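# Push the office chair fully under the desk

## Task

Slide the office chair completely beneath the desk so it finishes upright with every wheel on the floor, without moving the desk much from its place; the chair toppling or being left tilted counts as failure.

## Robot and tools

Robot: a Rainbow Robotics RB-Y1. It has a two-wheel differential base with two rear casters (0.58 m wide, 0.10 m ahead of the drive axle, 0.57 m behind; sweeps a 0.58 m radius turning on the spot). It cannot drive sideways. Above it sits a folding leg and torso, a head with head_camera, and left and right arms, each ending in a five-finger hand with a wrist camera (left_wrist_camera, right_wrist_camera).

Frames: the base frame has its origin on the floor between the drive wheels, x forward, y left, z up, metres. The chest, left_hand and right_hand lines are reported in it. The hand point sits 0.045 m in front of the palm: its +z runs along straight fingers, +y out of the palm. The odometry frame is the base frame as it was at the start; base_odometry counts wheel turns only, so slipping or being shoved corrupts it. Heading is in rad, positive to the left.

Tool move: one action per call. Its keys:
- base: one velocity command {x_m_s, turn_rad_s, for_s}, relative motion, not a pose. x_m_s is forward speed in m/s (magnitude 0.005 to 1.5, or 0, negative drives backward). turn_rad_s is left-positive yaw rate (magnitude 0.02 to 1.509, or 0). for_s is 0.1 to 5 s. Omitted velocities are 0. Distance is roughly speed times for_s; acceleration is about 0.4 m/s² so short commands travel less, and the base coasts to rest afterwards.
- joints: a single object keyed by joint name, each value an absolute target in rad (fingers on a -1 closed to +1 open scale). Torso: torso_squat_rad 0..1.2, torso_shift_rad -0.3..0.6, torso_pitch_rad -0.2..1.4 (positive bows forward), torso_yaw_rad -1.5..1.5. Arm joints per side: shoulder_pitch (negative swings forward), shoulder_roll (left 0..3.141 outward, right -3.141..0 outward), shoulder_yaw, elbow (-2.617..0.01, negative bends), forearm_roll, wrist_pitch, hand_roll. Head: head_pan_rad ±0.523 (left positive), head_tilt_rad -0.35..1.57 (positive looks down). Hands: little, ring, middle, index, thumb_turn, thumb_bend, plus settings force_limit and speed. Combined torso limits exist; breaking them leaves joints off_target.
- target: one hand only, an absolute pose {side: "left" or "right", x, y, z in m in the base frame (-3 to 3), quat_wxyz as the hand lines print it}. It cannot be combined with base or joints. It is solved to joint angles and travels on an arc.
- min_time_s: 0.1 to 8, the shortest duration for arm, head and torso motions.
- cameras: list of head_camera, left_wrist_camera, right_wrist_camera or all. blocking: true (default) waits until everything rests; false returns within about 0.5 s.
An unknown key makes a call invalid; an out-of-range value makes it refused, and then the rest of that reply's move, wait and finished_scene calls are skipped.

Other tools: wait {seconds 0..10, cameras} lets time pass and returns state. stop {cameras} brakes all motions. zoom_image {camera, region [x0,y0,x1,y1] pixels, max 504×504} enlarges part of the latest image. show_instructions shows reference pages. finished_scene {scene: 1} ends the scene for good; the chair must already be in place and stay there.

Result lines: "move" reads done or the worst status. base_status done means the velocity was sent for the full time, even if the base was blocked; "(sent for a of b s)" tells how long. Joint statuses: done, moving, off_target (still pushing), stopped, contact_stop (torso only), time_out, limit_stop_at_<name> (a built-in guard), not_followed (the arm collision check withheld it), torque_fault. Hand statuses: reached (within 10 mm and 2 degrees), short, or refused with a reason. on_its_own lists things the robot did unprompted. lidar_m gives 12 distances, one per 30° sector, starting straight ahead and going counter-clockwise, measured in a plane 0.23 m up. motor_effort is wheel effort in percent, with the peak in brackets; above about 30 at rest suggests pushing on something. Joint torques, external torques and wrist force/torque are noisy, offset estimates. wheel_motors_off 1 means the wheels switched off after stalling.

Cautions: the base does not stop on contact, so drive slowly into furniture; a stalled wheel shuts the motors off for 2 s. The base fits under a desk, but the upper body may not, and catching the body while driving can tip the robot. Sudden stops while bowed forward, fast bending or weight far ahead can tip it too. Keep the arms from striking or pressing each other. Avoid hard pushes against the desk, since it should stay put, and push the chair gently so it does not tip or roll away tilted. Too much joint torque causes a 10 s torque fault; sustained straining overheats motors and brakes the arm.

Each tool is called after ">>>" as name(argument=value, ...), one argument or row to a line, values as JSON.

Reference images:

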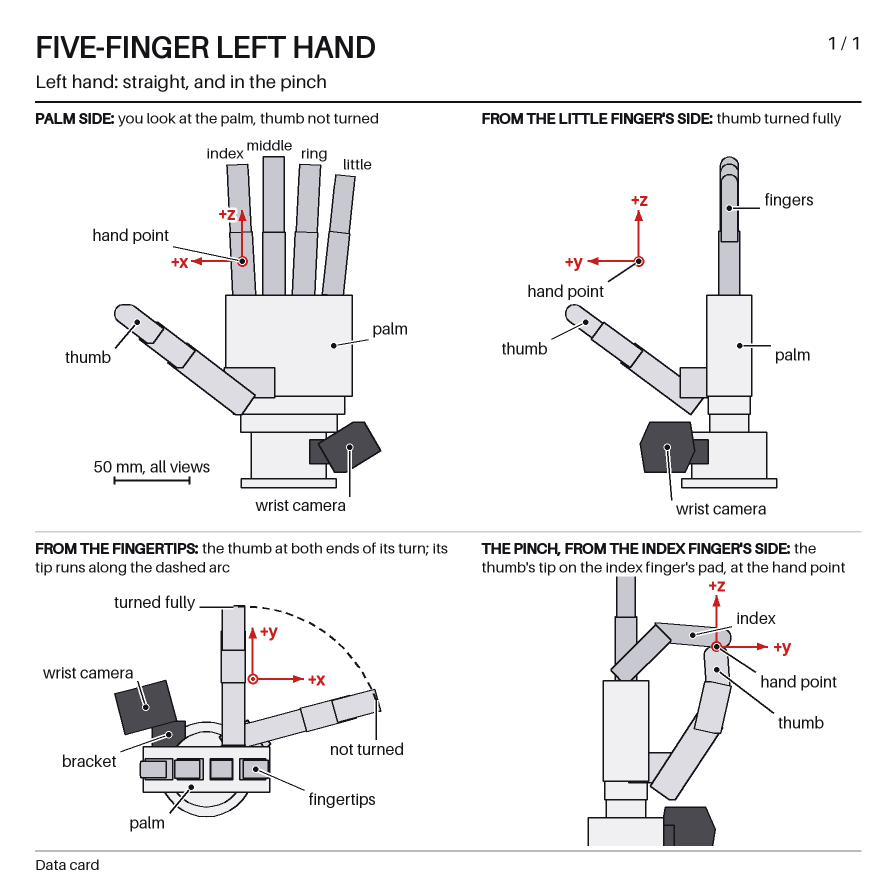

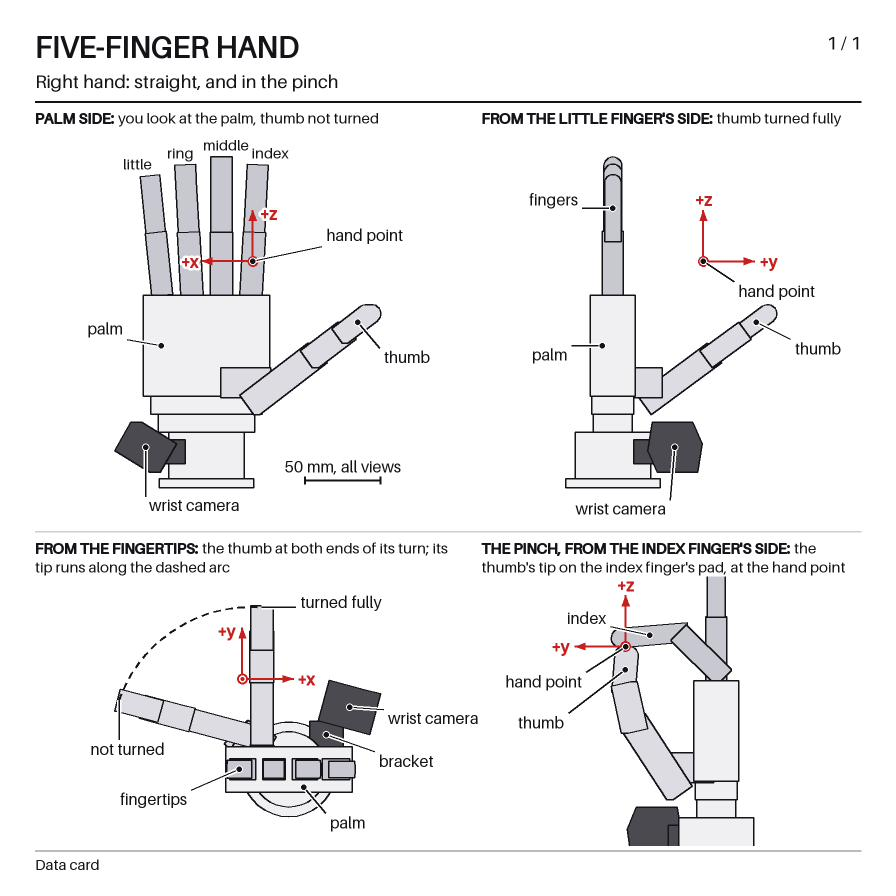

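## Session

>>> move(
)

Scene clock: 0.00 s.
Joint torques (N m): no reading
External joint torques (N m): no reading
Wrist force (N): no reading
Wrist torque (N m): no reading
Wrist force, peak (N): no reading
base_odometry: x=+0.000 y=+0.000 heading=+0.000
lidar_m: 2.81 1.79 3.52 2.52 2.31 2.34 1.44 1.32 1.34 1.68 2.29 2.31
base_status: not commanded
joint_positions: torso_squat_rad=+0.350 torso_shift_rad=+0.000 torso_pitch_rad=+0.000 torso_yaw_rad=+0.000 left_shoulder_pitch_rad=-0.002 left_shoulder_roll_rad=+0.039 left_shoulder_yaw_rad=+0.014 left_elbow_rad=-0.181 left_forearm_roll_rad=-0.038 left_wrist_pitch_rad=+0.043 left_hand_roll_rad=+0.037 right_shoulder_pitch_rad=-0.027 right_shoulder_roll_rad=-0.009 right_shoulder_yaw_rad=-0.041 right_elbow_rad=-0.268 right_forearm_roll_rad=+0.049 right_wrist_pitch_rad=+0.007 right_hand_roll_rad=+0.044 head_pan_rad=+0.000 head_tilt_rad=+0.400 left_hand_little=+1.000 left_hand_ring=+1.000 left_hand_middle=+1.000 left_hand_index=+1.000 left_hand_thumb_turn=+1.000 left_hand_thumb_bend=+1.000 left_hand_force_limit=+0.000 left_hand_speed=-0.800 right_hand_little=+1.000 right_hand_ring=+1.000 right_hand_middle=+1.000 right_hand_index=+1.000 right_hand_thumb_turn=+1.000 right_hand_thumb_bend=+1.000 right_hand_force_limit=+0.000 right_hand_speed=-0.800
joint_status: not commanded
wheel_motors_off: 0
left_hand_stopped_by: target,target,target,target,target,target
right_hand_stopped_by: target,target,target,target,target,target
left_little_load_n: 0.0
left_ring_load_n: 0.0
left_middle_load_n: 0.0
left_index_load_n: 0.0
left_thumb_bend_load_n: 0.0
left_thumb_turn_load_n: 0.0
right_little_load_n: 0.0
right_ring_load_n: 0.0
right_middle_load_n: 0.0
right_index_load_n: 0.0
right_thumb_bend_load_n: -0.5
right_thumb_turn_load_n: 0.0
motor_effort: left_wheel=+1 right_wheel=+0
chest: x=-0.2280 y=-0.0004 z=+1.2475 quat_wxyz=(+1.000, +0.000, +0.000, +0.000) (m; base frame)
left_hand: x=-0.2013 y=+0.2225 z=+0.5114 quat_wxyz=(+0.064, -0.709, +0.702, -0.034) (m; base frame)
right_hand: x=-0.1266 y=-0.2046 z=+0.5149 quat_wxyz=(+0.092, -0.721, +0.678, -0.110) (m; base frame)
pictures: head_camera, left_wrist_camera, right_wrist_camera

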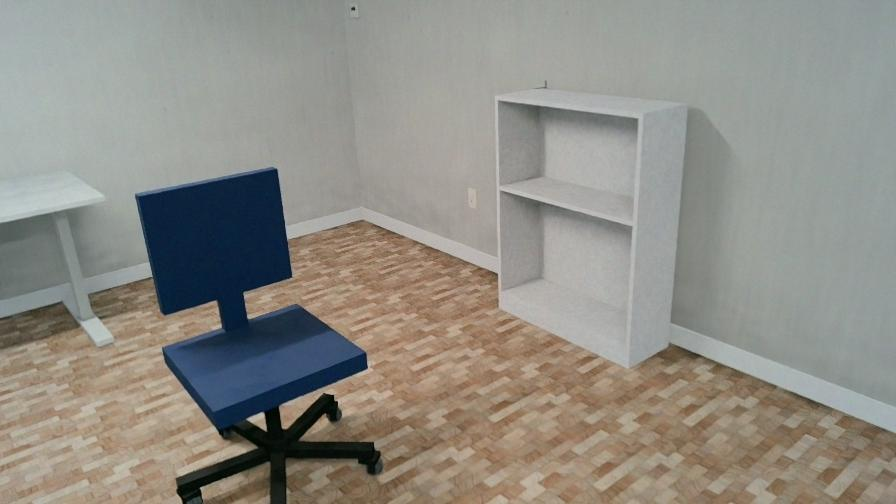

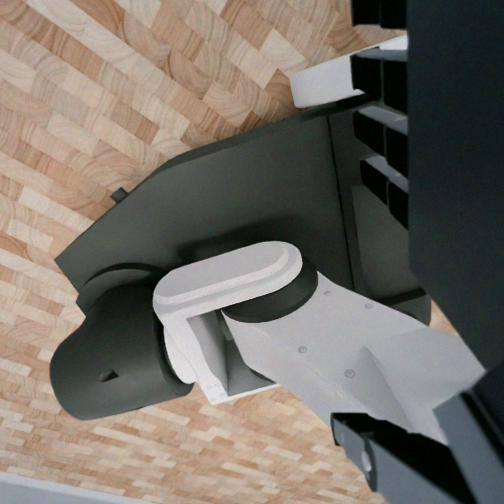

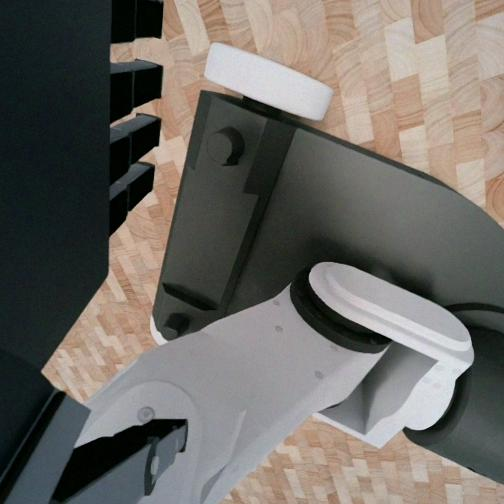

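>>> move(
  joints={"head_pan_rad": 0.52, "head_tilt_rad": 0.45},
  cameras=["head_camera"],
)

Scene clock: 4.47 s.
Joint torques (N m): left_arm=[-2.05 1.32 0.24 -0.28 0.13 -0.47 -0.38] | right_arm=[-4.43 -0.78 0.12 -1.78 0.08 -0.52 -0.34]
External joint torques (N m): left_arm=[0.02 0.03 0.14 0.39 0.11 -0.11 -0.38] | right_arm=[-1.04 -0.04 0.13 -0.05 0.03 0.06 -0.34]
Wrist force (N): left_arm=[-1.2 -1.7 5.9] | right_arm=[6.2 -0.2 1.4]
Wrist torque (N m): left_arm=[-1.06 0.97 -0.51] | right_arm=[-0.96 -1.82 0.96]
Wrist force, peak (N): left_arm=[-1.4 -2.0 6.3] | right_arm=[6.8 -0.9 1.6]
move: done
base_odometry: x=+0.000 y=+0.000 heading=+0.000
lidar_m: 2.81 1.79 3.53 2.51 2.32 2.33 1.44 1.32 1.34 1.68 2.29 2.31
base_status: not commanded
joint_positions: torso_squat_rad=+0.350 torso_shift_rad=+0.000 torso_pitch_rad=+0.000 torso_yaw_rad=+0.000 left_shoulder_pitch_rad=-0.002 left_shoulder_roll_rad=+0.039 left_shoulder_yaw_rad=+0.014 left_elbow_rad=-0.181 left_forearm_roll_rad=-0.038 left_wrist_pitch_rad=+0.043 left_hand_roll_rad=+0.037 right_shoulder_pitch_rad=-0.027 right_shoulder_roll_rad=-0.009 right_shoulder_yaw_rad=-0.041 right_elbow_rad=-0.268 right_forearm_roll_rad=+0.049 right_wrist_pitch_rad=+0.007 right_hand_roll_rad=+0.044 head_pan_rad=+0.520 head_tilt_rad=+0.450 left_hand_little=+1.000 left_hand_ring=+1.000 left_hand_middle=+1.000 left_hand_index=+1.000 left_hand_thumb_turn=+1.000 left_hand_thumb_bend=+1.000 left_hand_force_limit=+0.000 left_hand_speed=-0.800 right_hand_little=+1.000 right_hand_ring=+1.000 right_hand_middle=+1.000 right_hand_index=+1.000 right_hand_thumb_turn=+1.000 right_hand_thumb_bend=+1.000 right_hand_force_limit=+0.000 right_hand_speed=-0.800
joint_status: all done
wheel_motors_off: 0
left_hand_stopped_by: target,target,target,target,target,target
right_hand_stopped_by: target,target,target,target,target,target
left_little_load_n: 0.0
left_ring_load_n: 0.0
left_middle_load_n: 0.0
left_index_load_n: 0.0
left_thumb_bend_load_n: 0.0
left_thumb_turn_load_n: 0.0
right_little_load_n: 0.0
right_ring_load_n: 0.0
right_middle_load_n: 0.0
right_index_load_n: 0.0
right_thumb_bend_load_n: 0.0
right_thumb_turn_load_n: 0.0
motor_effort: left_wheel=+2(3) right_wheel=+0(1)
chest: x=-0.2280 y=-0.0004 z=+1.2475 quat_wxyz=(+1.000, +0.000, +0.000, +0.000) (m; base frame)
left_hand: x=-0.2013 y=+0.2225 z=+0.5114 quat_wxyz=(+0.064, -0.709, +0.702, -0.034) (m; base frame)
right_hand: x=-0.1266 y=-0.2046 z=+0.5149 quat_wxyz=(+0.092, -0.721, +0.678, -0.110) (m; base frame)
pictures: head_camera
camera_calibration:
head_camera: T_world_to_cam=[[0.47826, -0.87776, -0.028391, 0.140604], [-0.370791, -0.172514, -0.912553, 1.30335], [0.796104, 0.446964, -0.407972, 0.699759], [0, 0, 0, 1]] pos_world=[-0.141056, 0.0354957, 1.47885]

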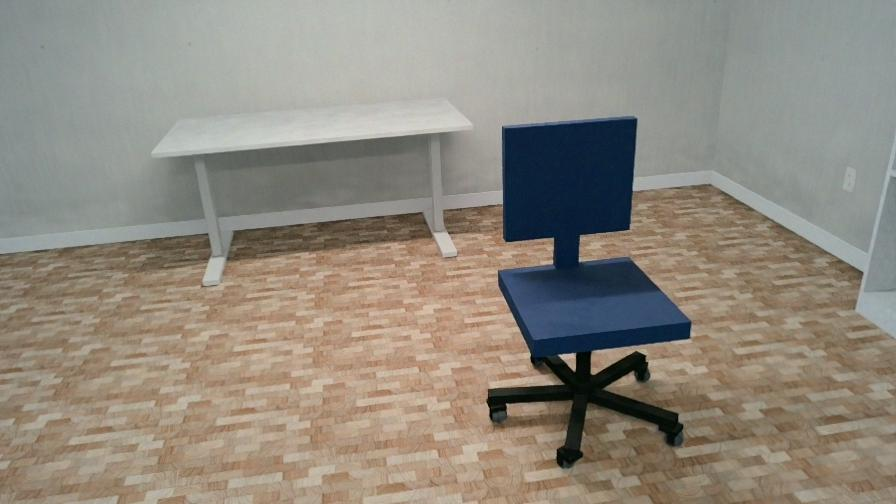

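>>> move(
  base={"turn_rad_s": -0.3, "for_s": 1.04},
)

>>> move(
  base={"x_m_s": 0.5, "for_s": 3.39},
)

>>> move(
  base={"turn_rad_s": 0.5, "for_s": 2.01},
  cameras=["head_camera"],
)

Scene clock: 71.77 s.
Joint torques (N m): left_arm=[-1.83 1.38 -0.14 -0.54 -0.02 -0.48 -0.26] | right_arm=[-4.57 -1.2 0.08 -1.93 0.12 -0.44 -0.23]
External joint torques (N m): left_arm=[0.25 0.1 -0.24 0.13 -0.03 -0.12 -0.26] | right_arm=[-1.18 -0.45 0.1 -0.2 0.07 0.14 -0.23]
Wrist force (N): left_arm=[-1.5 -1.8 5.6] | right_arm=[6.4 -0.9 0.9]
Wrist torque (N m): left_arm=[-1.02 0.97 -0.49] | right_arm=[-1.06 -1.85 0.98]
Wrist force, peak (N): left_arm=[-1.5 -2.2 6.2] | right_arm=[6.7 -1.0 1.6]
move: done
base_odometry: x=+0.000 y=+0.000 heading=-0.310
lidar_m: 2.38 1.79 3.46 3.02 2.36 2.31 2.46 1.34 1.32 1.41 2.33 2.29
base_status: done (sent for 1.03 of 1.03 s)
joint_positions: torso_squat_rad=+0.350 torso_shift_rad=+0.000 torso_pitch_rad=+0.000 torso_yaw_rad=+0.000 left_shoulder_pitch_rad=-0.002 left_shoulder_roll_rad=+0.039 left_shoulder_yaw_rad=+0.014 left_elbow_rad=-0.181 left_forearm_roll_rad=-0.038 left_wrist_pitch_rad=+0.043 left_hand_roll_rad=+0.037 right_shoulder_pitch_rad=-0.027 right_shoulder_roll_rad=-0.009 right_shoulder_yaw_rad=-0.041 right_elbow_rad=-0.268 right_forearm_roll_rad=+0.049 right_wrist_pitch_rad=+0.007 right_hand_roll_rad=+0.044 head_pan_rad=+0.520 head_tilt_rad=+0.450 left_hand_little=+1.000 left_hand_ring=+1.000 left_hand_middle=+1.000 left_hand_index=+1.000 left_hand_thumb_turn=+1.000 left_hand_thumb_bend=+1.000 left_hand_force_limit=+0.000 left_hand_speed=-0.800 right_hand_little=+1.000 right_hand_ring=+1.000 right_hand_middle=+1.000 right_hand_index=+1.000 right_hand_thumb_turn=+1.000 right_hand_thumb_bend=+1.000 right_hand_force_limit=+0.000 right_hand_speed=-0.800
joint_status: not commanded
wheel_motors_off: 0
left_hand_stopped_by: target,target,target,target,target,target
right_hand_stopped_by: target,target,target,target,target,target
left_little_load_n: 0.0
left_ring_load_n: 0.0
left_middle_load_n: 0.0
left_index_load_n: 0.0
left_thumb_bend_load_n: 0.0
left_thumb_turn_load_n: 0.0
right_little_load_n: 0.0
right_ring_load_n: 0.0
right_middle_load_n: 0.0
right_index_load_n: 0.0
right_thumb_bend_load_n: 0.0
right_thumb_turn_load_n: 0.0
motor_effort: left_wheel=+2(30) right_wheel=+0(37)
chest: x=-0.2280 y=-0.0004 z=+1.2475 quat_wxyz=(+1.000, +0.000, +0.000, +0.000) (m; base frame)
left_hand: x=-0.2013 y=+0.2226 z=+0.5114 quat_wxyz=(+0.064, -0.709, +0.702, -0.034) (m; base frame)
right_hand: x=-0.1266 y=-0.2046 z=+0.5149 quat_wxyz=(+0.092, -0.721, +0.678, -0.110) (m; base frame)
pictures: none

Scene clock: 76.90 s.
Joint torques (N m): left_arm=[-1.06 0.95 0.21 -0.3 0.04 -0.62 -0.44] | right_arm=[-4.13 -1.07 0.11 -1.68 0.11 -0.47 -0.2]
External joint torques (N m): left_arm=[1.01 -0.34 0.11 0.37 0.03 -0.26 -0.44] | right_arm=[-0.74 -0.33 0.12 0.04 0.06 0.11 -0.2]
Wrist force (N): left_arm=[-1.3 -1.6 5.7] | right_arm=[6.4 -1.0 1.0]
Wrist torque (N m): left_arm=[-1.00 0.99 -0.50] | right_arm=[-1.03 -1.83 0.96]
Wrist force, peak (N): left_arm=[-1.6 -2.5 6.2] | right_arm=[6.8 -0.8 1.4]
move: done
base_odometry: x=+1.619 y=-0.519 heading=-0.310
lidar_m: 0.68 1.28 2.94 1.08 3.78 3.72 3.02 2.33 2.32 1.19 0.91 0.89
base_status: done (sent for 3.4 of 3.4 s)
joint_positions: torso_squat_rad=+0.350 torso_shift_rad=+0.000 torso_pitch_rad=+0.000 torso_yaw_rad=+0.000 left_shoulder_pitch_rad=-0.002 left_shoulder_roll_rad=+0.039 left_shoulder_yaw_rad=+0.014 left_elbow_rad=-0.181 left_forearm_roll_rad=-0.038 left_wrist_pitch_rad=+0.043 left_hand_roll_rad=+0.037 right_shoulder_pitch_rad=-0.028 right_shoulder_roll_rad=-0.009 right_shoulder_yaw_rad=-0.041 right_elbow_rad=-0.268 right_forearm_roll_rad=+0.049 right_wrist_pitch_rad=+0.007 right_hand_roll_rad=+0.044 head_pan_rad=+0.520 head_tilt_rad=+0.450 left_hand_little=+1.000 left_hand_ring=+1.000 left_hand_middle=+1.000 left_hand_index=+1.000 left_hand_thumb_turn=+1.000 left_hand_thumb_bend=+1.000 left_hand_force_limit=+0.000 left_hand_speed=-0.800 right_hand_little=+1.000 right_hand_ring=+1.000 right_hand_middle=+1.000 right_hand_index=+1.000 right_hand_thumb_turn=+1.000 right_hand_thumb_bend=+1.000 right_hand_force_limit=+0.000 right_hand_speed=-0.800
joint_status: not commanded
wheel_motors_off: 0
left_hand_stopped_by: target,target,target,target,target,target
right_hand_stopped_by: target,target,target,target,target,target
left_little_load_n: 0.0
left_ring_load_n: 0.0
left_middle_load_n: 0.0
left_index_load_n: 0.0
left_thumb_bend_load_n: 0.0
left_thumb_turn_load_n: 0.0
right_little_load_n: -0.5
right_ring_load_n: 0.0
right_middle_load_n: 0.0
right_index_load_n: 0.0
right_thumb_bend_load_n: 0.0
right_thumb_turn_load_n: 0.0
motor_effort: left_wheel=-5(34) right_wheel=+6(46)
chest: x=-0.2280 y=-0.0004 z=+1.2475 quat_wxyz=(+1.000, +0.000, +0.000, +0.000) (m; base frame)
left_hand: x=-0.2012 y=+0.2226 z=+0.5115 quat_wxyz=(+0.065, -0.709, +0.702, -0.034) (m; base frame)
right_hand: x=-0.1265 y=-0.2045 z=+0.5149 quat_wxyz=(+0.092, -0.721, +0.678, -0.110) (m; base frame)
pictures: none

Scene clock: 80.27 s.
Joint torques (N m): left_arm=[-1.24 1.58 -0.29 0 -0.07 -0.61 -0.28] | right_arm=[-4.61 -0.61 -0.18 -1.81 0.18 -0.49 -0.23]
External joint torques (N m): left_arm=[0.84 0.29 -0.38 0.67 -0.09 -0.25 -0.28] | right_arm=[-1.22 0.13 -0.17 -0.09 0.12 0.09 -0.23]
Wrist force (N): left_arm=[-1.3 -2.2 5.9] | right_arm=[6.4 -0.6 0.9]
Wrist torque (N m): left_arm=[-1.10 0.96 -0.50] | right_arm=[-0.96 -1.85 0.95]
Wrist force, peak (N): left_arm=[-1.7 -1.8 6.2] | right_arm=[7.0 -0.9 1.1]
move: done
base_odometry: x=+1.619 y=-0.519 heading=+0.689
lidar_m: 2.94 1.08 1.07 3.72 3.88 2.35 2.31 1.24 0.93 0.89 0.67 1.21
base_status: done (sent for 2 of 2 s)
joint_positions: torso_squat_rad=+0.350 torso_shift_rad=+0.000 torso_pitch_rad=+0.000 torso_yaw_rad=+0.000 left_shoulder_pitch_rad=-0.002 left_shoulder_roll_rad=+0.039 left_shoulder_yaw_rad=+0.014 left_elbow_rad=-0.181 left_forearm_roll_rad=-0.038 left_wrist_pitch_rad=+0.043 left_hand_roll_rad=+0.037 right_shoulder_pitch_rad=-0.027 right_shoulder_roll_rad=-0.009 right_shoulder_yaw_rad=-0.041 right_elbow_rad=-0.268 right_forearm_roll_rad=+0.049 right_wrist_pitch_rad=+0.007 right_hand_roll_rad=+0.044 head_pan_rad=+0.520 head_tilt_rad=+0.450 left_hand_little=+1.000 left_hand_ring=+1.000 left_hand_middle=+1.000 left_hand_index=+1.000 left_hand_thumb_turn=+1.000 left_hand_thumb_bend=+1.000 left_hand_force_limit=+0.000 left_hand_speed=-0.800 right_hand_little=+1.000 right_hand_ring=+1.000 right_hand_middle=+1.000 right_hand_index=+1.000 right_hand_thumb_turn=+1.000 right_hand_thumb_bend=+1.000 right_hand_force_limit=+0.000 right_hand_speed=-0.800
joint_status: not commanded
wheel_motors_off: 0
left_hand_stopped_by: target,target,target,target,target,target
right_hand_stopped_by: target,target,target,target,target,target
left_little_load_n: 0.0
left_ring_load_n: 0.0
left_middle_load_n: 0.0
left_index_load_n: 0.0
left_thumb_bend_load_n: 0.0
left_thumb_turn_load_n: 0.0
right_little_load_n: 0.0
right_ring_load_n: 0.0
right_middle_load_n: 0.0
right_index_load_n: 0.0
right_thumb_bend_load_n: 0.0
right_thumb_turn_load_n: 0.0
motor_effort: left_wheel=+1(33) right_wheel=+8(33)
chest: x=-0.2280 y=-0.0004 z=+1.2475 quat_wxyz=(+1.000, +0.000, +0.000, +0.000) (m; base frame)
left_hand: x=-0.2012 y=+0.2226 z=+0.5115 quat_wxyz=(+0.065, -0.709, +0.702, -0.034) (m; base frame)
right_hand: x=-0.1266 y=-0.2046 z=+0.5149 quat_wxyz=(+0.092, -0.721, +0.678, -0.110) (m; base frame)
pictures: head_camera
camera_calibration:
head_camera: T_world_to_cam=[[0.478281, -0.877746, -0.0284537, 0.140699], [-0.370843, -0.17249, -0.912536, 1.30332], [0.796067, 0.447, -0.408004, 0.6998], [0, 0, 0, 1]] pos_world=[-0.141056, 0.0354958, 1.47885]

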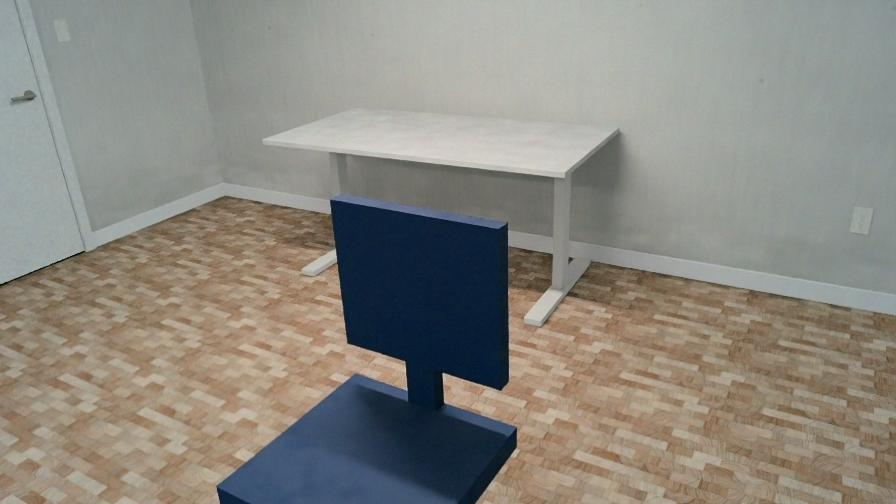

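>>> move(
  base={"turn_rad_s": -0.1, "for_s": 0.5},
)

>>> move(
  base={"x_m_s": 0.4, "for_s": 3.77},
)

>>> move(
  base={"turn_rad_s": 0.5, "for_s": 3.24},
  joints={"head_pan_rad": 0.5, "head_tilt_rad": 0.7},
  cameras=["head_camera"],
)

Scene clock: 100.57 s.
Joint torques (N m): left_arm=[-1.59 0.87 0.29 -0.17 0.09 -0.72 -0.5] | right_arm=[-4.45 -1.01 0.32 -1.82 0.07 -0.5 -0.23]
External joint torques (N m): left_arm=[0.49 -0.42 0.2 0.5 0.08 -0.36 -0.5] | right_arm=[-1.06 -0.27 0.33 -0.1 0.02 0.08 -0.23]
Wrist force (N): left_arm=[-1.7 -2.0 5.3] | right_arm=[6.5 -0.5 1.4]
Wrist torque (N m): left_arm=[-1.05 1.00 -0.52] | right_arm=[-0.98 -1.87 0.98]
Wrist force, peak (N): left_arm=[-1.5 -1.9 6.4] | right_arm=[6.7 -0.8 1.4]
move: done
base_odometry: x=+1.619 y=-0.519 heading=+0.640
lidar_m: 2.94 2.69 1.08 3.72 3.83 2.38 2.31 1.31 0.93 0.89 0.68 1.16
base_status: done (sent for 0.5 of 0.5 s)
joint_positions: torso_squat_rad=+0.350 torso_shift_rad=+0.000 torso_pitch_rad=+0.000 torso_yaw_rad=+0.000 left_shoulder_pitch_rad=-0.002 left_shoulder_roll_rad=+0.039 left_shoulder_yaw_rad=+0.014 left_elbow_rad=-0.181 left_forearm_roll_rad=-0.038 left_wrist_pitch_rad=+0.043 left_hand_roll_rad=+0.037 right_shoulder_pitch_rad=-0.027 right_shoulder_roll_rad=-0.009 right_shoulder_yaw_rad=-0.041 right_elbow_rad=-0.268 right_forearm_roll_rad=+0.049 right_wrist_pitch_rad=+0.007 right_hand_roll_rad=+0.044 head_pan_rad=+0.520 head_tilt_rad=+0.450 left_hand_little=+1.000 left_hand_ring=+1.000 left_hand_middle=+1.000 left_hand_index=+1.000 left_hand_thumb_turn=+1.000 left_hand_thumb_bend=+1.000 left_hand_force_limit=+0.000 left_hand_speed=-0.800 right_hand_little=+1.000 right_hand_ring=+1.000 right_hand_middle=+1.000 right_hand_index=+1.000 right_hand_thumb_turn=+1.000 right_hand_thumb_bend=+1.000 right_hand_force_limit=+0.000 right_hand_speed=-0.800
joint_status: not commanded
wheel_motors_off: 0
left_hand_stopped_by: target,target,target,target,target,target
right_hand_stopped_by: target,target,target,target,target,target
left_little_load_n: -0.5
left_ring_load_n: 0.0
left_middle_load_n: 0.0
left_index_load_n: 0.5
left_thumb_bend_load_n: 0.0
left_thumb_turn_load_n: 0.0
right_little_load_n: 0.0
right_ring_load_n: 0.0
right_middle_load_n: 0.0
right_index_load_n: 0.0
right_thumb_bend_load_n: 0.0
right_thumb_turn_load_n: 0.0
motor_effort: left_wheel=-1(15) right_wheel=-4(17)
chest: x=-0.2280 y=-0.0004 z=+1.2475 quat_wxyz=(+1.000, +0.000, +0.000, +0.000) (m; base frame)
left_hand: x=-0.2012 y=+0.2226 z=+0.5115 quat_wxyz=(+0.065, -0.709, +0.702, -0.034) (m; base frame)
right_hand: x=-0.1266 y=-0.2046 z=+0.5149 quat_wxyz=(+0.092, -0.721, +0.678, -0.110) (m; base frame)
pictures: none

Scene clock: 105.87 s.
Joint torques (N m): left_arm=[-1.65 1.81 0.21 -0.29 0 -0.61 -0.31] | right_arm=[-4.36 -0.81 -0.09 -1.9 0.14 -0.54 -0.23]
External joint torques (N m): left_arm=[0.42 0.52 0.12 0.38 -0.01 -0.25 -0.31] | right_arm=[-0.97 -0.07 -0.08 -0.18 0.09 0.04 -0.23]
Wrist force (N): left_arm=[-1.4 -2.1 6.0] | right_arm=[6.5 -0.6 1.3]
Wrist torque (N m): left_arm=[-1.09 0.97 -0.49] | right_arm=[-1.00 -1.87 0.96]
Wrist force, peak (N): left_arm=[-2.0 -2.5 6.0] | right_arm=[6.9 -0.6 1.4]
move: done
base_odometry: x=+2.827 y=+0.382 heading=+0.641
lidar_m: 1.43 1.47 1.43 3.73 1.07 3.95 3.72 1.17 0.63 0.86 0.88 1.18
base_status: done (sent for 3.77 of 3.77 s)
joint_positions: torso_squat_rad=+0.350 torso_shift_rad=+0.000 torso_pitch_rad=+0.000 torso_yaw_rad=+0.000 left_shoulder_pitch_rad=-0.002 left_shoulder_roll_rad=+0.039 left_shoulder_yaw_rad=+0.014 left_elbow_rad=-0.181 left_forearm_roll_rad=-0.038 left_wrist_pitch_rad=+0.043 left_hand_roll_rad=+0.037 right_shoulder_pitch_rad=-0.028 right_shoulder_roll_rad=-0.009 right_shoulder_yaw_rad=-0.041 right_elbow_rad=-0.268 right_forearm_roll_rad=+0.049 right_wrist_pitch_rad=+0.007 right_hand_roll_rad=+0.044 head_pan_rad=+0.520 head_tilt_rad=+0.450 left_hand_little=+1.000 left_hand_ring=+1.000 left_hand_middle=+1.000 left_hand_index=+1.000 left_hand_thumb_turn=+1.000 left_hand_thumb_bend=+1.000 left_hand_force_limit=+0.000 left_hand_speed=-0.800 right_hand_little=+1.000 right_hand_ring=+1.000 right_hand_middle=+1.000 right_hand_index=+1.000 right_hand_thumb_turn=+1.000 right_hand_thumb_bend=+1.000 right_hand_force_limit=+0.000 right_hand_speed=-0.800
joint_status: not commanded
wheel_motors_off: 0
left_hand_stopped_by: target,target,target,target,target,target
right_hand_stopped_by: target,target,target,target,target,target
left_little_load_n: 0.0
left_ring_load_n: 0.0
left_middle_load_n: 0.0
left_index_load_n: 0.5
left_thumb_bend_load_n: 0.0
left_thumb_turn_load_n: 0.0
right_little_load_n: -0.5
right_ring_load_n: 0.0
right_middle_load_n: 0.0
right_index_load_n: 0.0
right_thumb_bend_load_n: 0.0
right_thumb_turn_load_n: 0.0
motor_effort: left_wheel=+9(37) right_wheel=-13(35)
chest: x=-0.2279 y=-0.0004 z=+1.2475 quat_wxyz=(+1.000, +0.000, +0.000, +0.000) (m; base frame)
left_hand: x=-0.2013 y=+0.2226 z=+0.5115 quat_wxyz=(+0.065, -0.709, +0.702, -0.034) (m; base frame)
right_hand: x=-0.1265 y=-0.2046 z=+0.5149 quat_wxyz=(+0.092, -0.721, +0.678, -0.110) (m; base frame)
pictures: none

Scene clock: 110.47 s.
Joint torques (N m): left_arm=[-1.34 1.54 0.05 -0.2 -0.11 -0.5 -0.49] | right_arm=[-4.45 -0.79 0.09 -1.85 0.14 -0.47 -0.26]
External joint torques (N m): left_arm=[0.74 0.24 -0.04 0.48 -0.13 -0.14 -0.49] | right_arm=[-1.06 -0.05 0.1 -0.13 0.08 0.11 -0.26]
Wrist force (N): left_arm=[-1.2 -1.9 5.5] | right_arm=[6.3 -0.8 1.1]
Wrist torque (N m): left_arm=[-1.04 0.94 -0.48] | right_arm=[-1.04 -1.80 0.96]
Wrist force, peak (N): left_arm=[-1.7 -1.8 6.2] | right_arm=[6.8 -0.8 1.5]
move: done
base_odometry: x=+2.827 y=+0.382 heading=+2.257
lidar_m: 3.74 1.07 3.90 3.12 1.11 0.62 0.85 0.90 1.24 1.44 1.44 1.43
base_status: done (sent for 3.23 of 3.23 s)
joint_positions: torso_squat_rad=+0.350 torso_shift_rad=+0.000 torso_pitch_rad=+0.000 torso_yaw_rad=+0.000 left_shoulder_pitch_rad=-0.002 left_shoulder_roll_rad=+0.039 left_shoulder_yaw_rad=+0.014 left_elbow_rad=-0.181 left_forearm_roll_rad=-0.038 left_wrist_pitch_rad=+0.043 left_hand_roll_rad=+0.037 right_shoulder_pitch_rad=-0.027 right_shoulder_roll_rad=-0.009 right_shoulder_yaw_rad=-0.041 right_elbow_rad=-0.268 right_forearm_roll_rad=+0.049 right_wrist_pitch_rad=+0.007 right_hand_roll_rad=+0.044 head_pan_rad=+0.500 head_tilt_rad=+0.700 left_hand_little=+1.000 left_hand_ring=+1.000 left_hand_middle=+1.000 left_hand_index=+1.000 left_hand_thumb_turn=+1.000 left_hand_thumb_bend=+1.000 left_hand_force_limit=+0.000 left_hand_speed=-0.800 right_hand_little=+1.000 right_hand_ring=+1.000 right_hand_middle=+1.000 right_hand_index=+1.000 right_hand_thumb_turn=+1.000 right_hand_thumb_bend=+1.000 right_hand_force_limit=+0.000 right_hand_speed=-0.800
joint_status: all done
wheel_motors_off: 0
left_hand_stopped_by: target,target,target,target,target,target
right_hand_stopped_by: target,target,target,target,target,target
left_little_load_n: 0.0
left_ring_load_n: 0.0
left_middle_load_n: 0.0
left_index_load_n: 0.0
left_thumb_bend_load_n: 0.0
left_thumb_turn_load_n: 0.0
right_little_load_n: 0.0
right_ring_load_n: 0.0
right_middle_load_n: 0.0
right_index_load_n: 0.0
right_thumb_bend_load_n: 0.0
right_thumb_turn_load_n: 0.0
motor_effort: left_wheel=+3(30) right_wheel=+6(34)
chest: x=-0.2279 y=-0.0004 z=+1.2475 quat_wxyz=(+1.000, +0.000, +0.000, +0.000) (m; base frame)
left_hand: x=-0.2013 y=+0.2226 z=+0.5115 quat_wxyz=(+0.065, -0.709, +0.702, -0.034) (m; base frame)
right_hand: x=-0.1266 y=-0.2046 z=+0.5149 quat_wxyz=(+0.092, -0.721, +0.678, -0.110) (m; base frame)
pictures: head_camera
camera_calibration:
head_camera: T_world_to_cam=[[0.455159, -0.890128, -0.0223905, 0.127063], [-0.561208, -0.267265, -0.783336, 1.07707], [0.691285, 0.369108, -0.621195, 0.986801], [0, 0, 0, 1]] pos_world=[-0.135535, 0.0367281, 1.45955]

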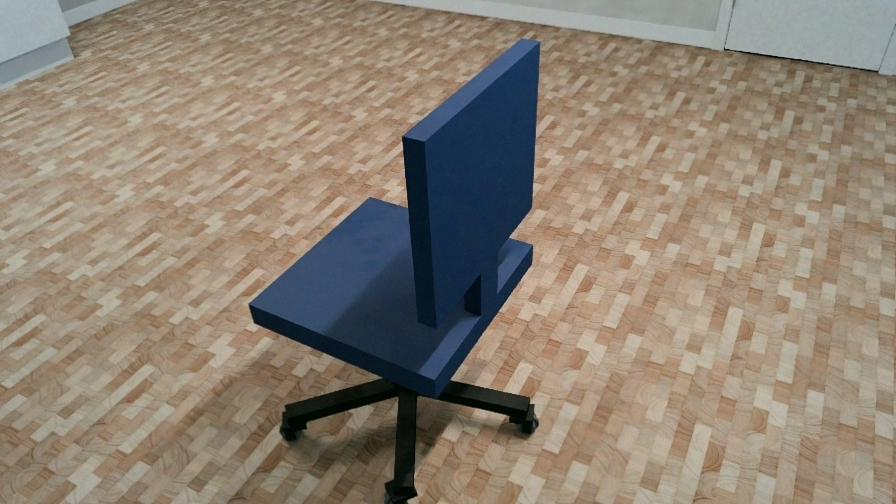

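>>> move(
  base={"turn_rad_s": -0.1, "for_s": 0.5},
)

>>> move(
  base={"x_m_s": 0.4, "for_s": 2.1},
)

>>> move(
  base={"turn_rad_s": 0.5, "for_s": 3.2},
  joints={"head_pan_rad": 0.0, "head_tilt_rad": 0.9},
  cameras=["head_camera"],
)

Scene clock: 136.43 s.
Joint torques (N m): left_arm=[-1.4 1.16 -0.12 -0.35 0.17 -0.64 -0.37] | right_arm=[-4.48 -0.98 0.07 -1.86 0.09 -0.48 -0.32]
External joint torques (N m): left_arm=[0.68 -0.14 -0.22 0.33 0.15 -0.29 -0.37] | right_arm=[-1.09 -0.24 0.08 -0.14 0.04 0.09 -0.32]
Wrist force (N): left_arm=[-1.6 -1.9 6.1] | right_arm=[6.0 -0.8 1.1]
Wrist torque (N m): left_arm=[-1.09 1.06 -0.50] | right_arm=[-1.04 -1.79 0.95]
Wrist force, peak (N): left_arm=[-1.5 -2.0 6.3] | right_arm=[6.9 -0.8 1.3]
move: done
base_odometry: x=+2.827 y=+0.382 heading=+2.208
lidar_m: 3.74 1.07 3.95 3.80 1.15 0.62 0.85 0.88 1.19 1.44 1.48 1.44
base_status: done (sent for 0.5 of 0.5 s)
joint_positions: torso_squat_rad=+0.350 torso_shift_rad=+0.000 torso_pitch_rad=+0.000 torso_yaw_rad=+0.000 left_shoulder_pitch_rad=-0.002 left_shoulder_roll_rad=+0.039 left_shoulder_yaw_rad=+0.014 left_elbow_rad=-0.181 left_forearm_roll_rad=-0.038 left_wrist_pitch_rad=+0.043 left_hand_roll_rad=+0.037 right_shoulder_pitch_rad=-0.027 right_shoulder_roll_rad=-0.009 right_shoulder_yaw_rad=-0.041 right_elbow_rad=-0.268 right_forearm_roll_rad=+0.049 right_wrist_pitch_rad=+0.007 right_hand_roll_rad=+0.044 head_pan_rad=+0.500 head_tilt_rad=+0.700 left_hand_little=+1.000 left_hand_ring=+1.000 left_hand_middle=+1.000 left_hand_index=+1.000 left_hand_thumb_turn=+1.000 left_hand_thumb_bend=+1.000 left_hand_force_limit=+0.000 left_hand_speed=-0.800 right_hand_little=+1.000 right_hand_ring=+1.000 right_hand_middle=+1.000 right_hand_index=+1.000 right_hand_thumb_turn=+1.000 right_hand_thumb_bend=+1.000 right_hand_force_limit=+0.000 right_hand_speed=-0.800
joint_status: not commanded
wheel_motors_off: 0
left_hand_stopped_by: target,target,target,target,target,target
right_hand_stopped_by: target,target,target,target,target,target
left_little_load_n: 0.0
left_ring_load_n: 0.0
left_middle_load_n: 0.0
left_index_load_n: 0.0
left_thumb_bend_load_n: 0.0
left_thumb_turn_load_n: 0.0
right_little_load_n: 0.0
right_ring_load_n: 0.0
right_middle_load_n: 0.0
right_index_load_n: 0.0
right_thumb_bend_load_n: 0.0
right_thumb_turn_load_n: 0.0
motor_effort: left_wheel=-1(16) right_wheel=-5(17)
chest: x=-0.2279 y=-0.0004 z=+1.2475 quat_wxyz=(+1.000, +0.000, +0.000, +0.000) (m; base frame)
left_hand: x=-0.2013 y=+0.2226 z=+0.5115 quat_wxyz=(+0.065, -0.709, +0.702, -0.034) (m; base frame)
right_hand: x=-0.1266 y=-0.2046 z=+0.5149 quat_wxyz=(+0.092, -0.721, +0.678, -0.110) (m; base frame)
pictures: none

Scene clock: 140.07 s.
Joint torques (N m): left_arm=[-1.53 0.77 -0.09 -0.13 0.05 -0.37 -0.38] | right_arm=[-4.11 -0.99 0.18 -1.84 0.08 -0.45 -0.29]
External joint torques (N m): left_arm=[0.54 -0.52 -0.18 0.54 0.03 -0.01 -0.37] | right_arm=[-0.72 -0.25 0.19 -0.12 0.03 0.13 -0.29]
Wrist force (N): left_arm=[-1.3 -1.6 6.1] | right_arm=[6.3 -0.7 1.2]
Wrist torque (N m): left_arm=[-1.02 0.95 -0.50] | right_arm=[-1.01 -1.83 0.97]
Wrist force, peak (N): left_arm=[-1.8 -2.3 6.0] | right_arm=[6.8 -0.7 1.2]
move: done
base_odometry: x=+2.327 y=+1.057 heading=+2.209
lidar_m: 2.90 3.00 3.97 0.71 2.47 1.71 1.41 1.75 1.48 0.99 0.98 1.73
base_status: done (sent for 2.1 of 2.1 s)
joint_positions: torso_squat_rad=+0.350 torso_shift_rad=+0.000 torso_pitch_rad=+0.000 torso_yaw_rad=+0.000 left_shoulder_pitch_rad=-0.002 left_shoulder_roll_rad=+0.039 left_shoulder_yaw_rad=+0.014 left_elbow_rad=-0.181 left_forearm_roll_rad=-0.038 left_wrist_pitch_rad=+0.043 left_hand_roll_rad=+0.037 right_shoulder_pitch_rad=-0.028 right_shoulder_roll_rad=-0.009 right_shoulder_yaw_rad=-0.041 right_elbow_rad=-0.268 right_forearm_roll_rad=+0.049 right_wrist_pitch_rad=+0.007 right_hand_roll_rad=+0.044 head_pan_rad=+0.500 head_tilt_rad=+0.700 left_hand_little=+1.000 left_hand_ring=+1.000 left_hand_middle=+1.000 left_hand_index=+1.000 left_hand_thumb_turn=+1.000 left_hand_thumb_bend=+1.000 left_hand_force_limit=+0.000 left_hand_speed=-0.800 right_hand_little=+1.000 right_hand_ring=+1.000 right_hand_middle=+1.000 right_hand_index=+1.000 right_hand_thumb_turn=+1.000 right_hand_thumb_bend=+1.000 right_hand_force_limit=+0.000 right_hand_speed=-0.800
joint_status: not commanded
wheel_motors_off: 0
left_hand_stopped_by: target,target,target,target,target,target
right_hand_stopped_by: target,target,target,target,target,target
left_little_load_n: -0.5
left_ring_load_n: 0.0
left_middle_load_n: 0.0
left_index_load_n: 0.0
left_thumb_bend_load_n: 0.0
left_thumb_turn_load_n: 0.0
right_little_load_n: 0.0
right_ring_load_n: 0.0
right_middle_load_n: 0.0
right_index_load_n: 0.0
right_thumb_bend_load_n: 0.0
right_thumb_turn_load_n: 0.0
motor_effort: left_wheel=+9(37) right_wheel=-13(35)
chest: x=-0.2279 y=-0.0004 z=+1.2475 quat_wxyz=(+1.000, +0.000, +0.000, +0.000) (m; base frame)
left_hand: x=-0.2013 y=+0.2226 z=+0.5115 quat_wxyz=(+0.065, -0.709, +0.702, -0.034) (m; base frame)
right_hand: x=-0.1265 y=-0.2045 z=+0.5149 quat_wxyz=(+0.092, -0.721, +0.678, -0.110) (m; base frame)
pictures: none

Scene clock: 144.57 s.
Joint torques (N m): left_arm=[-1.54 1.44 -0.1 -0.01 -0.05 -0.62 -0.2] | right_arm=[-4.51 -1.02 -0.11 -1.85 0.17 -0.48 -0.26]
External joint torques (N m): left_arm=[0.54 0.15 -0.19 0.67 -0.06 -0.26 -0.2] | right_arm=[-1.12 -0.28 -0.1 -0.13 0.12 0.1 -0.26]
Wrist force (N): left_arm=[-1.2 -1.9 6.1] | right_arm=[6.2 -1.0 1.3]
Wrist torque (N m): left_arm=[-1.05 0.92 -0.50] | right_arm=[-1.10 -1.83 0.95]
Wrist force, peak (N): left_arm=[-1.2 -2.1 6.5] | right_arm=[6.9 -0.4 1.2]
move: done
base_odometry: x=+2.327 y=+1.057 heading=-2.475
lidar_m: 0.71 2.41 1.70 1.42 1.75 1.46 0.98 1.00 1.73 2.90 3.02 3.94
base_status: done (sent for 3.2 of 3.2 s)
joint_positions: torso_squat_rad=+0.350 torso_shift_rad=+0.000 torso_pitch_rad=+0.000 torso_yaw_rad=+0.000 left_shoulder_pitch_rad=-0.002 left_shoulder_roll_rad=+0.039 left_shoulder_yaw_rad=+0.014 left_elbow_rad=-0.181 left_forearm_roll_rad=-0.038 left_wrist_pitch_rad=+0.043 left_hand_roll_rad=+0.037 right_shoulder_pitch_rad=-0.027 right_shoulder_roll_rad=-0.009 right_shoulder_yaw_rad=-0.041 right_elbow_rad=-0.268 right_forearm_roll_rad=+0.049 right_wrist_pitch_rad=+0.007 right_hand_roll_rad=+0.044 head_pan_rad=+0.000 head_tilt_rad=+0.900 left_hand_little=+1.000 left_hand_ring=+1.000 left_hand_middle=+1.000 left_hand_index=+1.000 left_hand_thumb_turn=+1.000 left_hand_thumb_bend=+1.000 left_hand_force_limit=+0.000 left_hand_speed=-0.800 right_hand_little=+1.000 right_hand_ring=+1.000 right_hand_middle=+1.000 right_hand_index=+1.000 right_hand_thumb_turn=+1.000 right_hand_thumb_bend=+1.000 right_hand_force_limit=+0.000 right_hand_speed=-0.800
joint_status: all done
wheel_motors_off: 0
left_hand_stopped_by: target,target,target,target,target,target
right_hand_stopped_by: target,target,target,target,target,target
left_little_load_n: 0.0
left_ring_load_n: 0.0
left_middle_load_n: 0.5
left_index_load_n: 0.0
left_thumb_bend_load_n: 0.0
left_thumb_turn_load_n: 0.0
right_little_load_n: 0.0
right_ring_load_n: 0.0
right_middle_load_n: 0.0
right_index_load_n: 0.0
right_thumb_bend_load_n: 0.0
right_thumb_turn_load_n: 0.0
motor_effort: left_wheel=+1(30) right_wheel=+5(35)
chest: x=-0.2280 y=-0.0004 z=+1.2475 quat_wxyz=(+1.000, +0.000, +0.000, +0.000) (m; base frame)
left_hand: x=-0.2013 y=+0.2226 z=+0.5115 quat_wxyz=(+0.065, -0.709, +0.702, -0.034) (m; base frame)
right_hand: x=-0.1266 y=-0.2045 z=+0.5149 quat_wxyz=(+0.092, -0.721, +0.678, -0.110) (m; base frame)
pictures: head_camera
camera_calibration:
head_camera: T_world_to_cam=[[-0.0310142, -0.999381, -0.0165814, 0.0184937], [-0.764224, 0.034402, -0.644033, 0.833796], [0.644205, -0.00730224, -0.764818, 1.18478], [0, 0, 0, 1]] pos_world=[-0.125461, -0.00155039, 1.44344]

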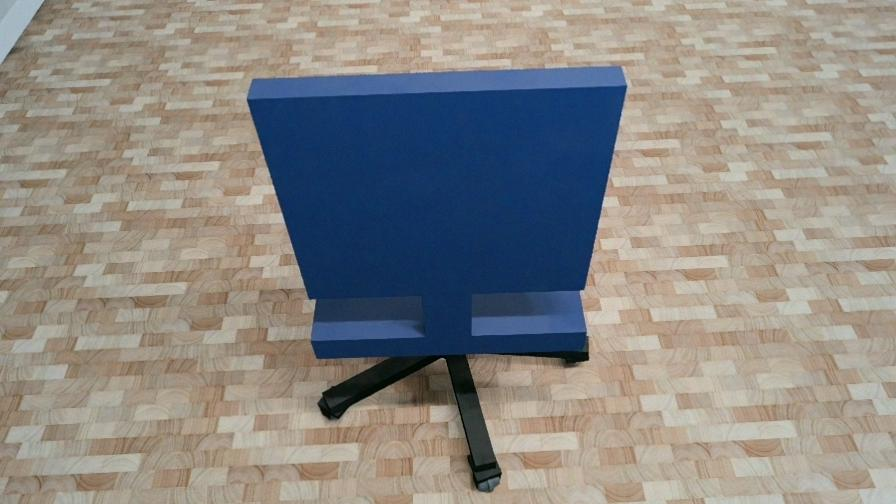

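>>> move(
  joints={"torso_squat_rad": 1.0, "left_shoulder_roll_rad": 0.3, "right_shoulder_roll_rad": -0.3, "left_hand_thumb_turn": -1, "right_hand_thumb_turn": -1, "left_elbow_rad": -1.2, "right_elbow_rad": -1.2},
  cameras=["head_camera"],
)

>>> move(
  target={"side": "left", "x": 0.3, "y": 0.3, "z": 0.82, "quat_wxyz": [0, 0.7071, 0, 0.7071]},
  min_time_s=2,
  cameras=["head_camera"],
)

Scene clock: 172.53 s.
Joint torques (N m): left_arm=[-8.91 6.36 2.57 -7.93 0.13 -1.8 -0.44] | right_arm=[-11.88 -6.2 -2.54 -9.47 0.28 -1.52 -0.16]
External joint torques (N m): left_arm=[1.5 -0.75 -0.73 1.19 0.09 0.04 -0.42] | right_arm=[-1.72 1.17 0.48 -0.9 0.1 0.23 -0.17]
Wrist force (N): left_arm=[-0.4 2.6 2.1] | right_arm=[4.2 2.8 -2.4]
Wrist torque (N m): left_arm=[-0.52 0.83 -0.62] | right_arm=[-0.57 -1.60 0.97]
Wrist force, peak (N): left_arm=[-1.9 -2.0 6.1] | right_arm=[6.8 -0.8 1.3]
move: done
base_odometry: x=+2.327 y=+1.057 heading=-2.475
lidar_m: 0.71 2.41 1.70 1.42 1.75 1.46 0.99 1.01 1.72 2.90 3.02 3.95
base_status: not commanded
joint_positions: torso_squat_rad=+1.000 torso_shift_rad=+0.000 torso_pitch_rad=+0.000 torso_yaw_rad=+0.000 left_shoulder_pitch_rad=-0.002 left_shoulder_roll_rad=+0.300 left_shoulder_yaw_rad=+0.014 left_elbow_rad=-1.200 left_forearm_roll_rad=-0.038 left_wrist_pitch_rad=+0.043 left_hand_roll_rad=+0.037 right_shoulder_pitch_rad=-0.027 right_shoulder_roll_rad=-0.300 right_shoulder_yaw_rad=-0.041 right_elbow_rad=-1.200 right_forearm_roll_rad=+0.049 right_wrist_pitch_rad=+0.007 right_hand_roll_rad=+0.044 head_pan_rad=+0.000 head_tilt_rad=+0.900 left_hand_little=+1.000 left_hand_ring=+1.000 left_hand_middle=+1.000 left_hand_index=+1.000 left_hand_thumb_turn=-1.000 left_hand_thumb_bend=+1.000 left_hand_force_limit=+0.000 left_hand_speed=-0.800 right_hand_little=+1.000 right_hand_ring=+1.000 right_hand_middle=+1.000 right_hand_index=+1.000 right_hand_thumb_turn=-1.000 right_hand_thumb_bend=+1.000 right_hand_force_limit=+0.000 right_hand_speed=-0.800
joint_status: all done
wheel_motors_off: 0
left_hand_stopped_by: target,target,target,target,target,target
right_hand_stopped_by: target,target,target,target,target,target
left_little_load_n: 0.0
left_ring_load_n: 0.0
left_middle_load_n: 0.0
left_index_load_n: 0.0
left_thumb_bend_load_n: 0.0
left_thumb_turn_load_n: 0.0
right_little_load_n: 0.0
right_ring_load_n: 0.0
right_middle_load_n: 0.0
right_index_load_n: 0.0
right_thumb_bend_load_n: 0.0
right_thumb_turn_load_n: 0.0
motor_effort: left_wheel=+2(5) right_wheel=+10(11)
chest: x=-0.2281 y=-0.0004 z=+0.9681 quat_wxyz=(+1.000, +0.000, +0.000, +0.000) (m; base frame)
left_hand: x=+0.2612 y=+0.3642 z=+0.5040 quat_wxyz=(+0.476, -0.530, +0.638, -0.291) (m; base frame)
right_hand: x=+0.2801 y=-0.3759 z=+0.5263 quat_wxyz=(+0.285, -0.644, +0.494, -0.510) (m; base frame)
pictures: head_camera
camera_calibration:
head_camera: T_world_to_cam=[[-0.0310104, -0.999381, -0.0165908, 0.0138678], [-0.764043, 0.0344031, -0.644248, 0.654038], [0.64442, -0.00730235, -0.764637, 0.971111], [0, 0, 0, 1]] pos_world=[-0.12566, -0.00155039, 1.16414]

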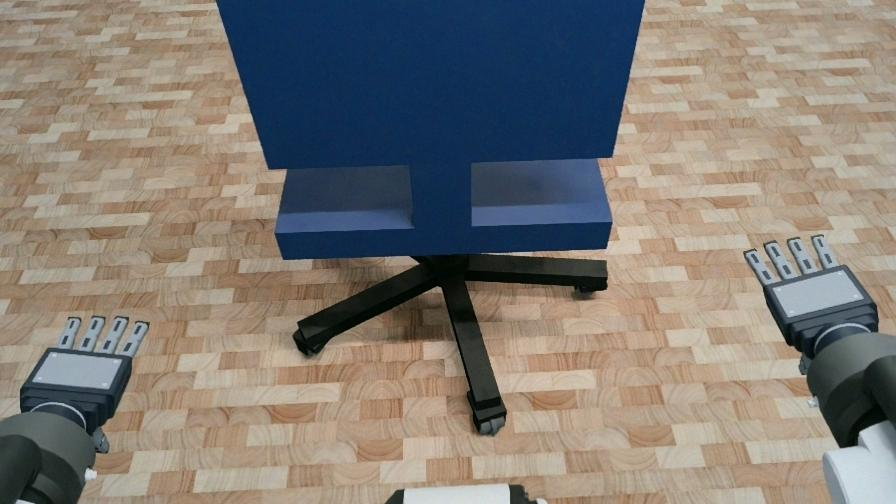

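Scene clock: 174.87 s.
Joint torques (N m): left_arm=[-7.17 7.71 5.11 -9.32 0.16 -1.56 -0.35] | right_arm=[-11.88 -6.65 -2.43 -9.35 0.23 -1.47 -0.24]
External joint torques (N m): left_arm=[2.11 -0.05 0.34 0.62 -0.03 0.14 -0.39] | right_arm=[-1.71 0.72 0.59 -0.77 0.06 0.28 -0.26]
Wrist force (N): left_arm=[-7.5 -2.8 0.4] | right_arm=[4.2 2.5 -2.6]
Wrist torque (N m): left_arm=[-0.89 1.28 -0.77] | right_arm=[-0.60 -1.57 1.00]
Wrist force, peak (N): left_arm=[-7.7 -2.8 0.2] | right_arm=[4.4 3.1 -3.2]
move: done
base_odometry: x=+2.327 y=+1.057 heading=-2.475
lidar_m: 0.71 2.41 1.69 1.41 1.75 1.46 0.98 0.99 1.73 2.91 3.03 3.95
base_status: not commanded
joint_positions: torso_squat_rad=+1.000 torso_shift_rad=+0.000 torso_pitch_rad=+0.000 torso_yaw_rad=+0.000 left_shoulder_pitch_rad=+0.128 left_shoulder_roll_rad=+0.384 left_shoulder_yaw_rad=+0.118 left_elbow_rad=-1.763 left_forearm_roll_rad=+1.028 left_wrist_pitch_rad=+0.130 left_hand_roll_rad=+0.946 right_shoulder_pitch_rad=-0.027 right_shoulder_roll_rad=-0.300 right_shoulder_yaw_rad=-0.041 right_elbow_rad=-1.200 right_forearm_roll_rad=+0.049 right_wrist_pitch_rad=+0.007 right_hand_roll_rad=+0.044 head_pan_rad=+0.000 head_tilt_rad=+0.900 left_hand_little=+1.000 left_hand_ring=+1.000 left_hand_middle=+1.000 left_hand_index=+1.000 left_hand_thumb_turn=-1.000 left_hand_thumb_bend=+1.000 left_hand_force_limit=+0.000 left_hand_speed=-0.800 right_hand_little=+1.000 right_hand_ring=+1.000 right_hand_middle=+1.000 right_hand_index=+1.000 right_hand_thumb_turn=-1.000 right_hand_thumb_bend=+1.000 right_hand_force_limit=+0.000 right_hand_speed=-0.800
joint_status: all done
wheel_motors_off: 0
left_hand_stopped_by: target,target,target,target,target,target
right_hand_stopped_by: target,target,target,target,target,target
left_little_load_n: 0.0
left_ring_load_n: 0.0
left_middle_load_n: 0.0
left_index_load_n: 0.0
left_thumb_bend_load_n: 0.0
left_thumb_turn_load_n: 0.0
right_little_load_n: 0.0
right_ring_load_n: 0.0
right_middle_load_n: 0.0
right_index_load_n: 0.0
right_thumb_bend_load_n: 0.0
right_thumb_turn_load_n: 0.0
motor_effort: left_wheel=+3(4) right_wheel=+10(11)
chest: x=-0.2281 y=-0.0004 z=+0.9681 quat_wxyz=(+1.000, +0.000, +0.000, +0.000) (m; base frame)
left_hand: x=+0.3000 y=+0.3002 z=+0.8198 quat_wxyz=(+0.001, -0.708, -0.001, -0.706) (m; base frame)
left_hand_status: reached (checked arc, planned for 2.0 s): 0 mm and 0.3 deg off.
right_hand: x=+0.2801 y=-0.3759 z=+0.5263 quat_wxyz=(+0.285, -0.644, +0.494, -0.510) (m; base frame)
pictures: head_camera
camera_calibration:
head_camera: T_world_to_cam=[[-0.0310104, -0.999381, -0.0165908, 0.0138678], [-0.764043, 0.0344031, -0.644248, 0.654038], [0.64442, -0.00730235, -0.764637, 0.971111], [0, 0, 0, 1]] pos_world=[-0.12566, -0.00155039, 1.16414]

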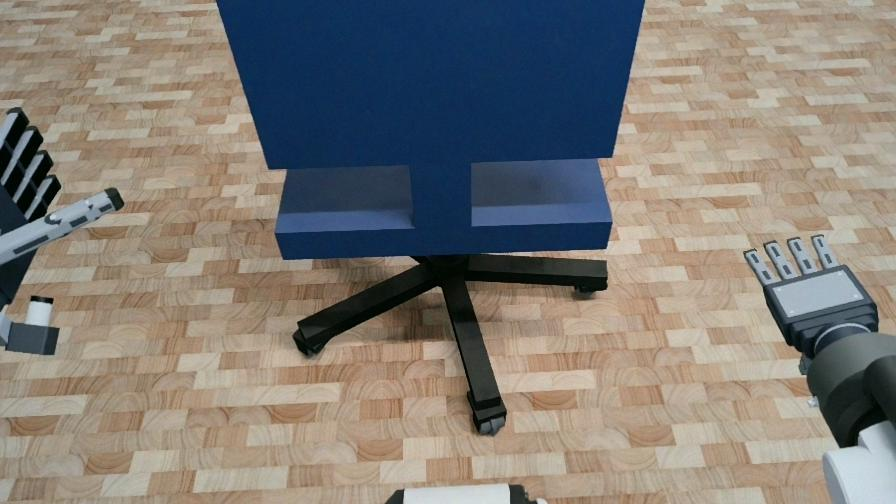

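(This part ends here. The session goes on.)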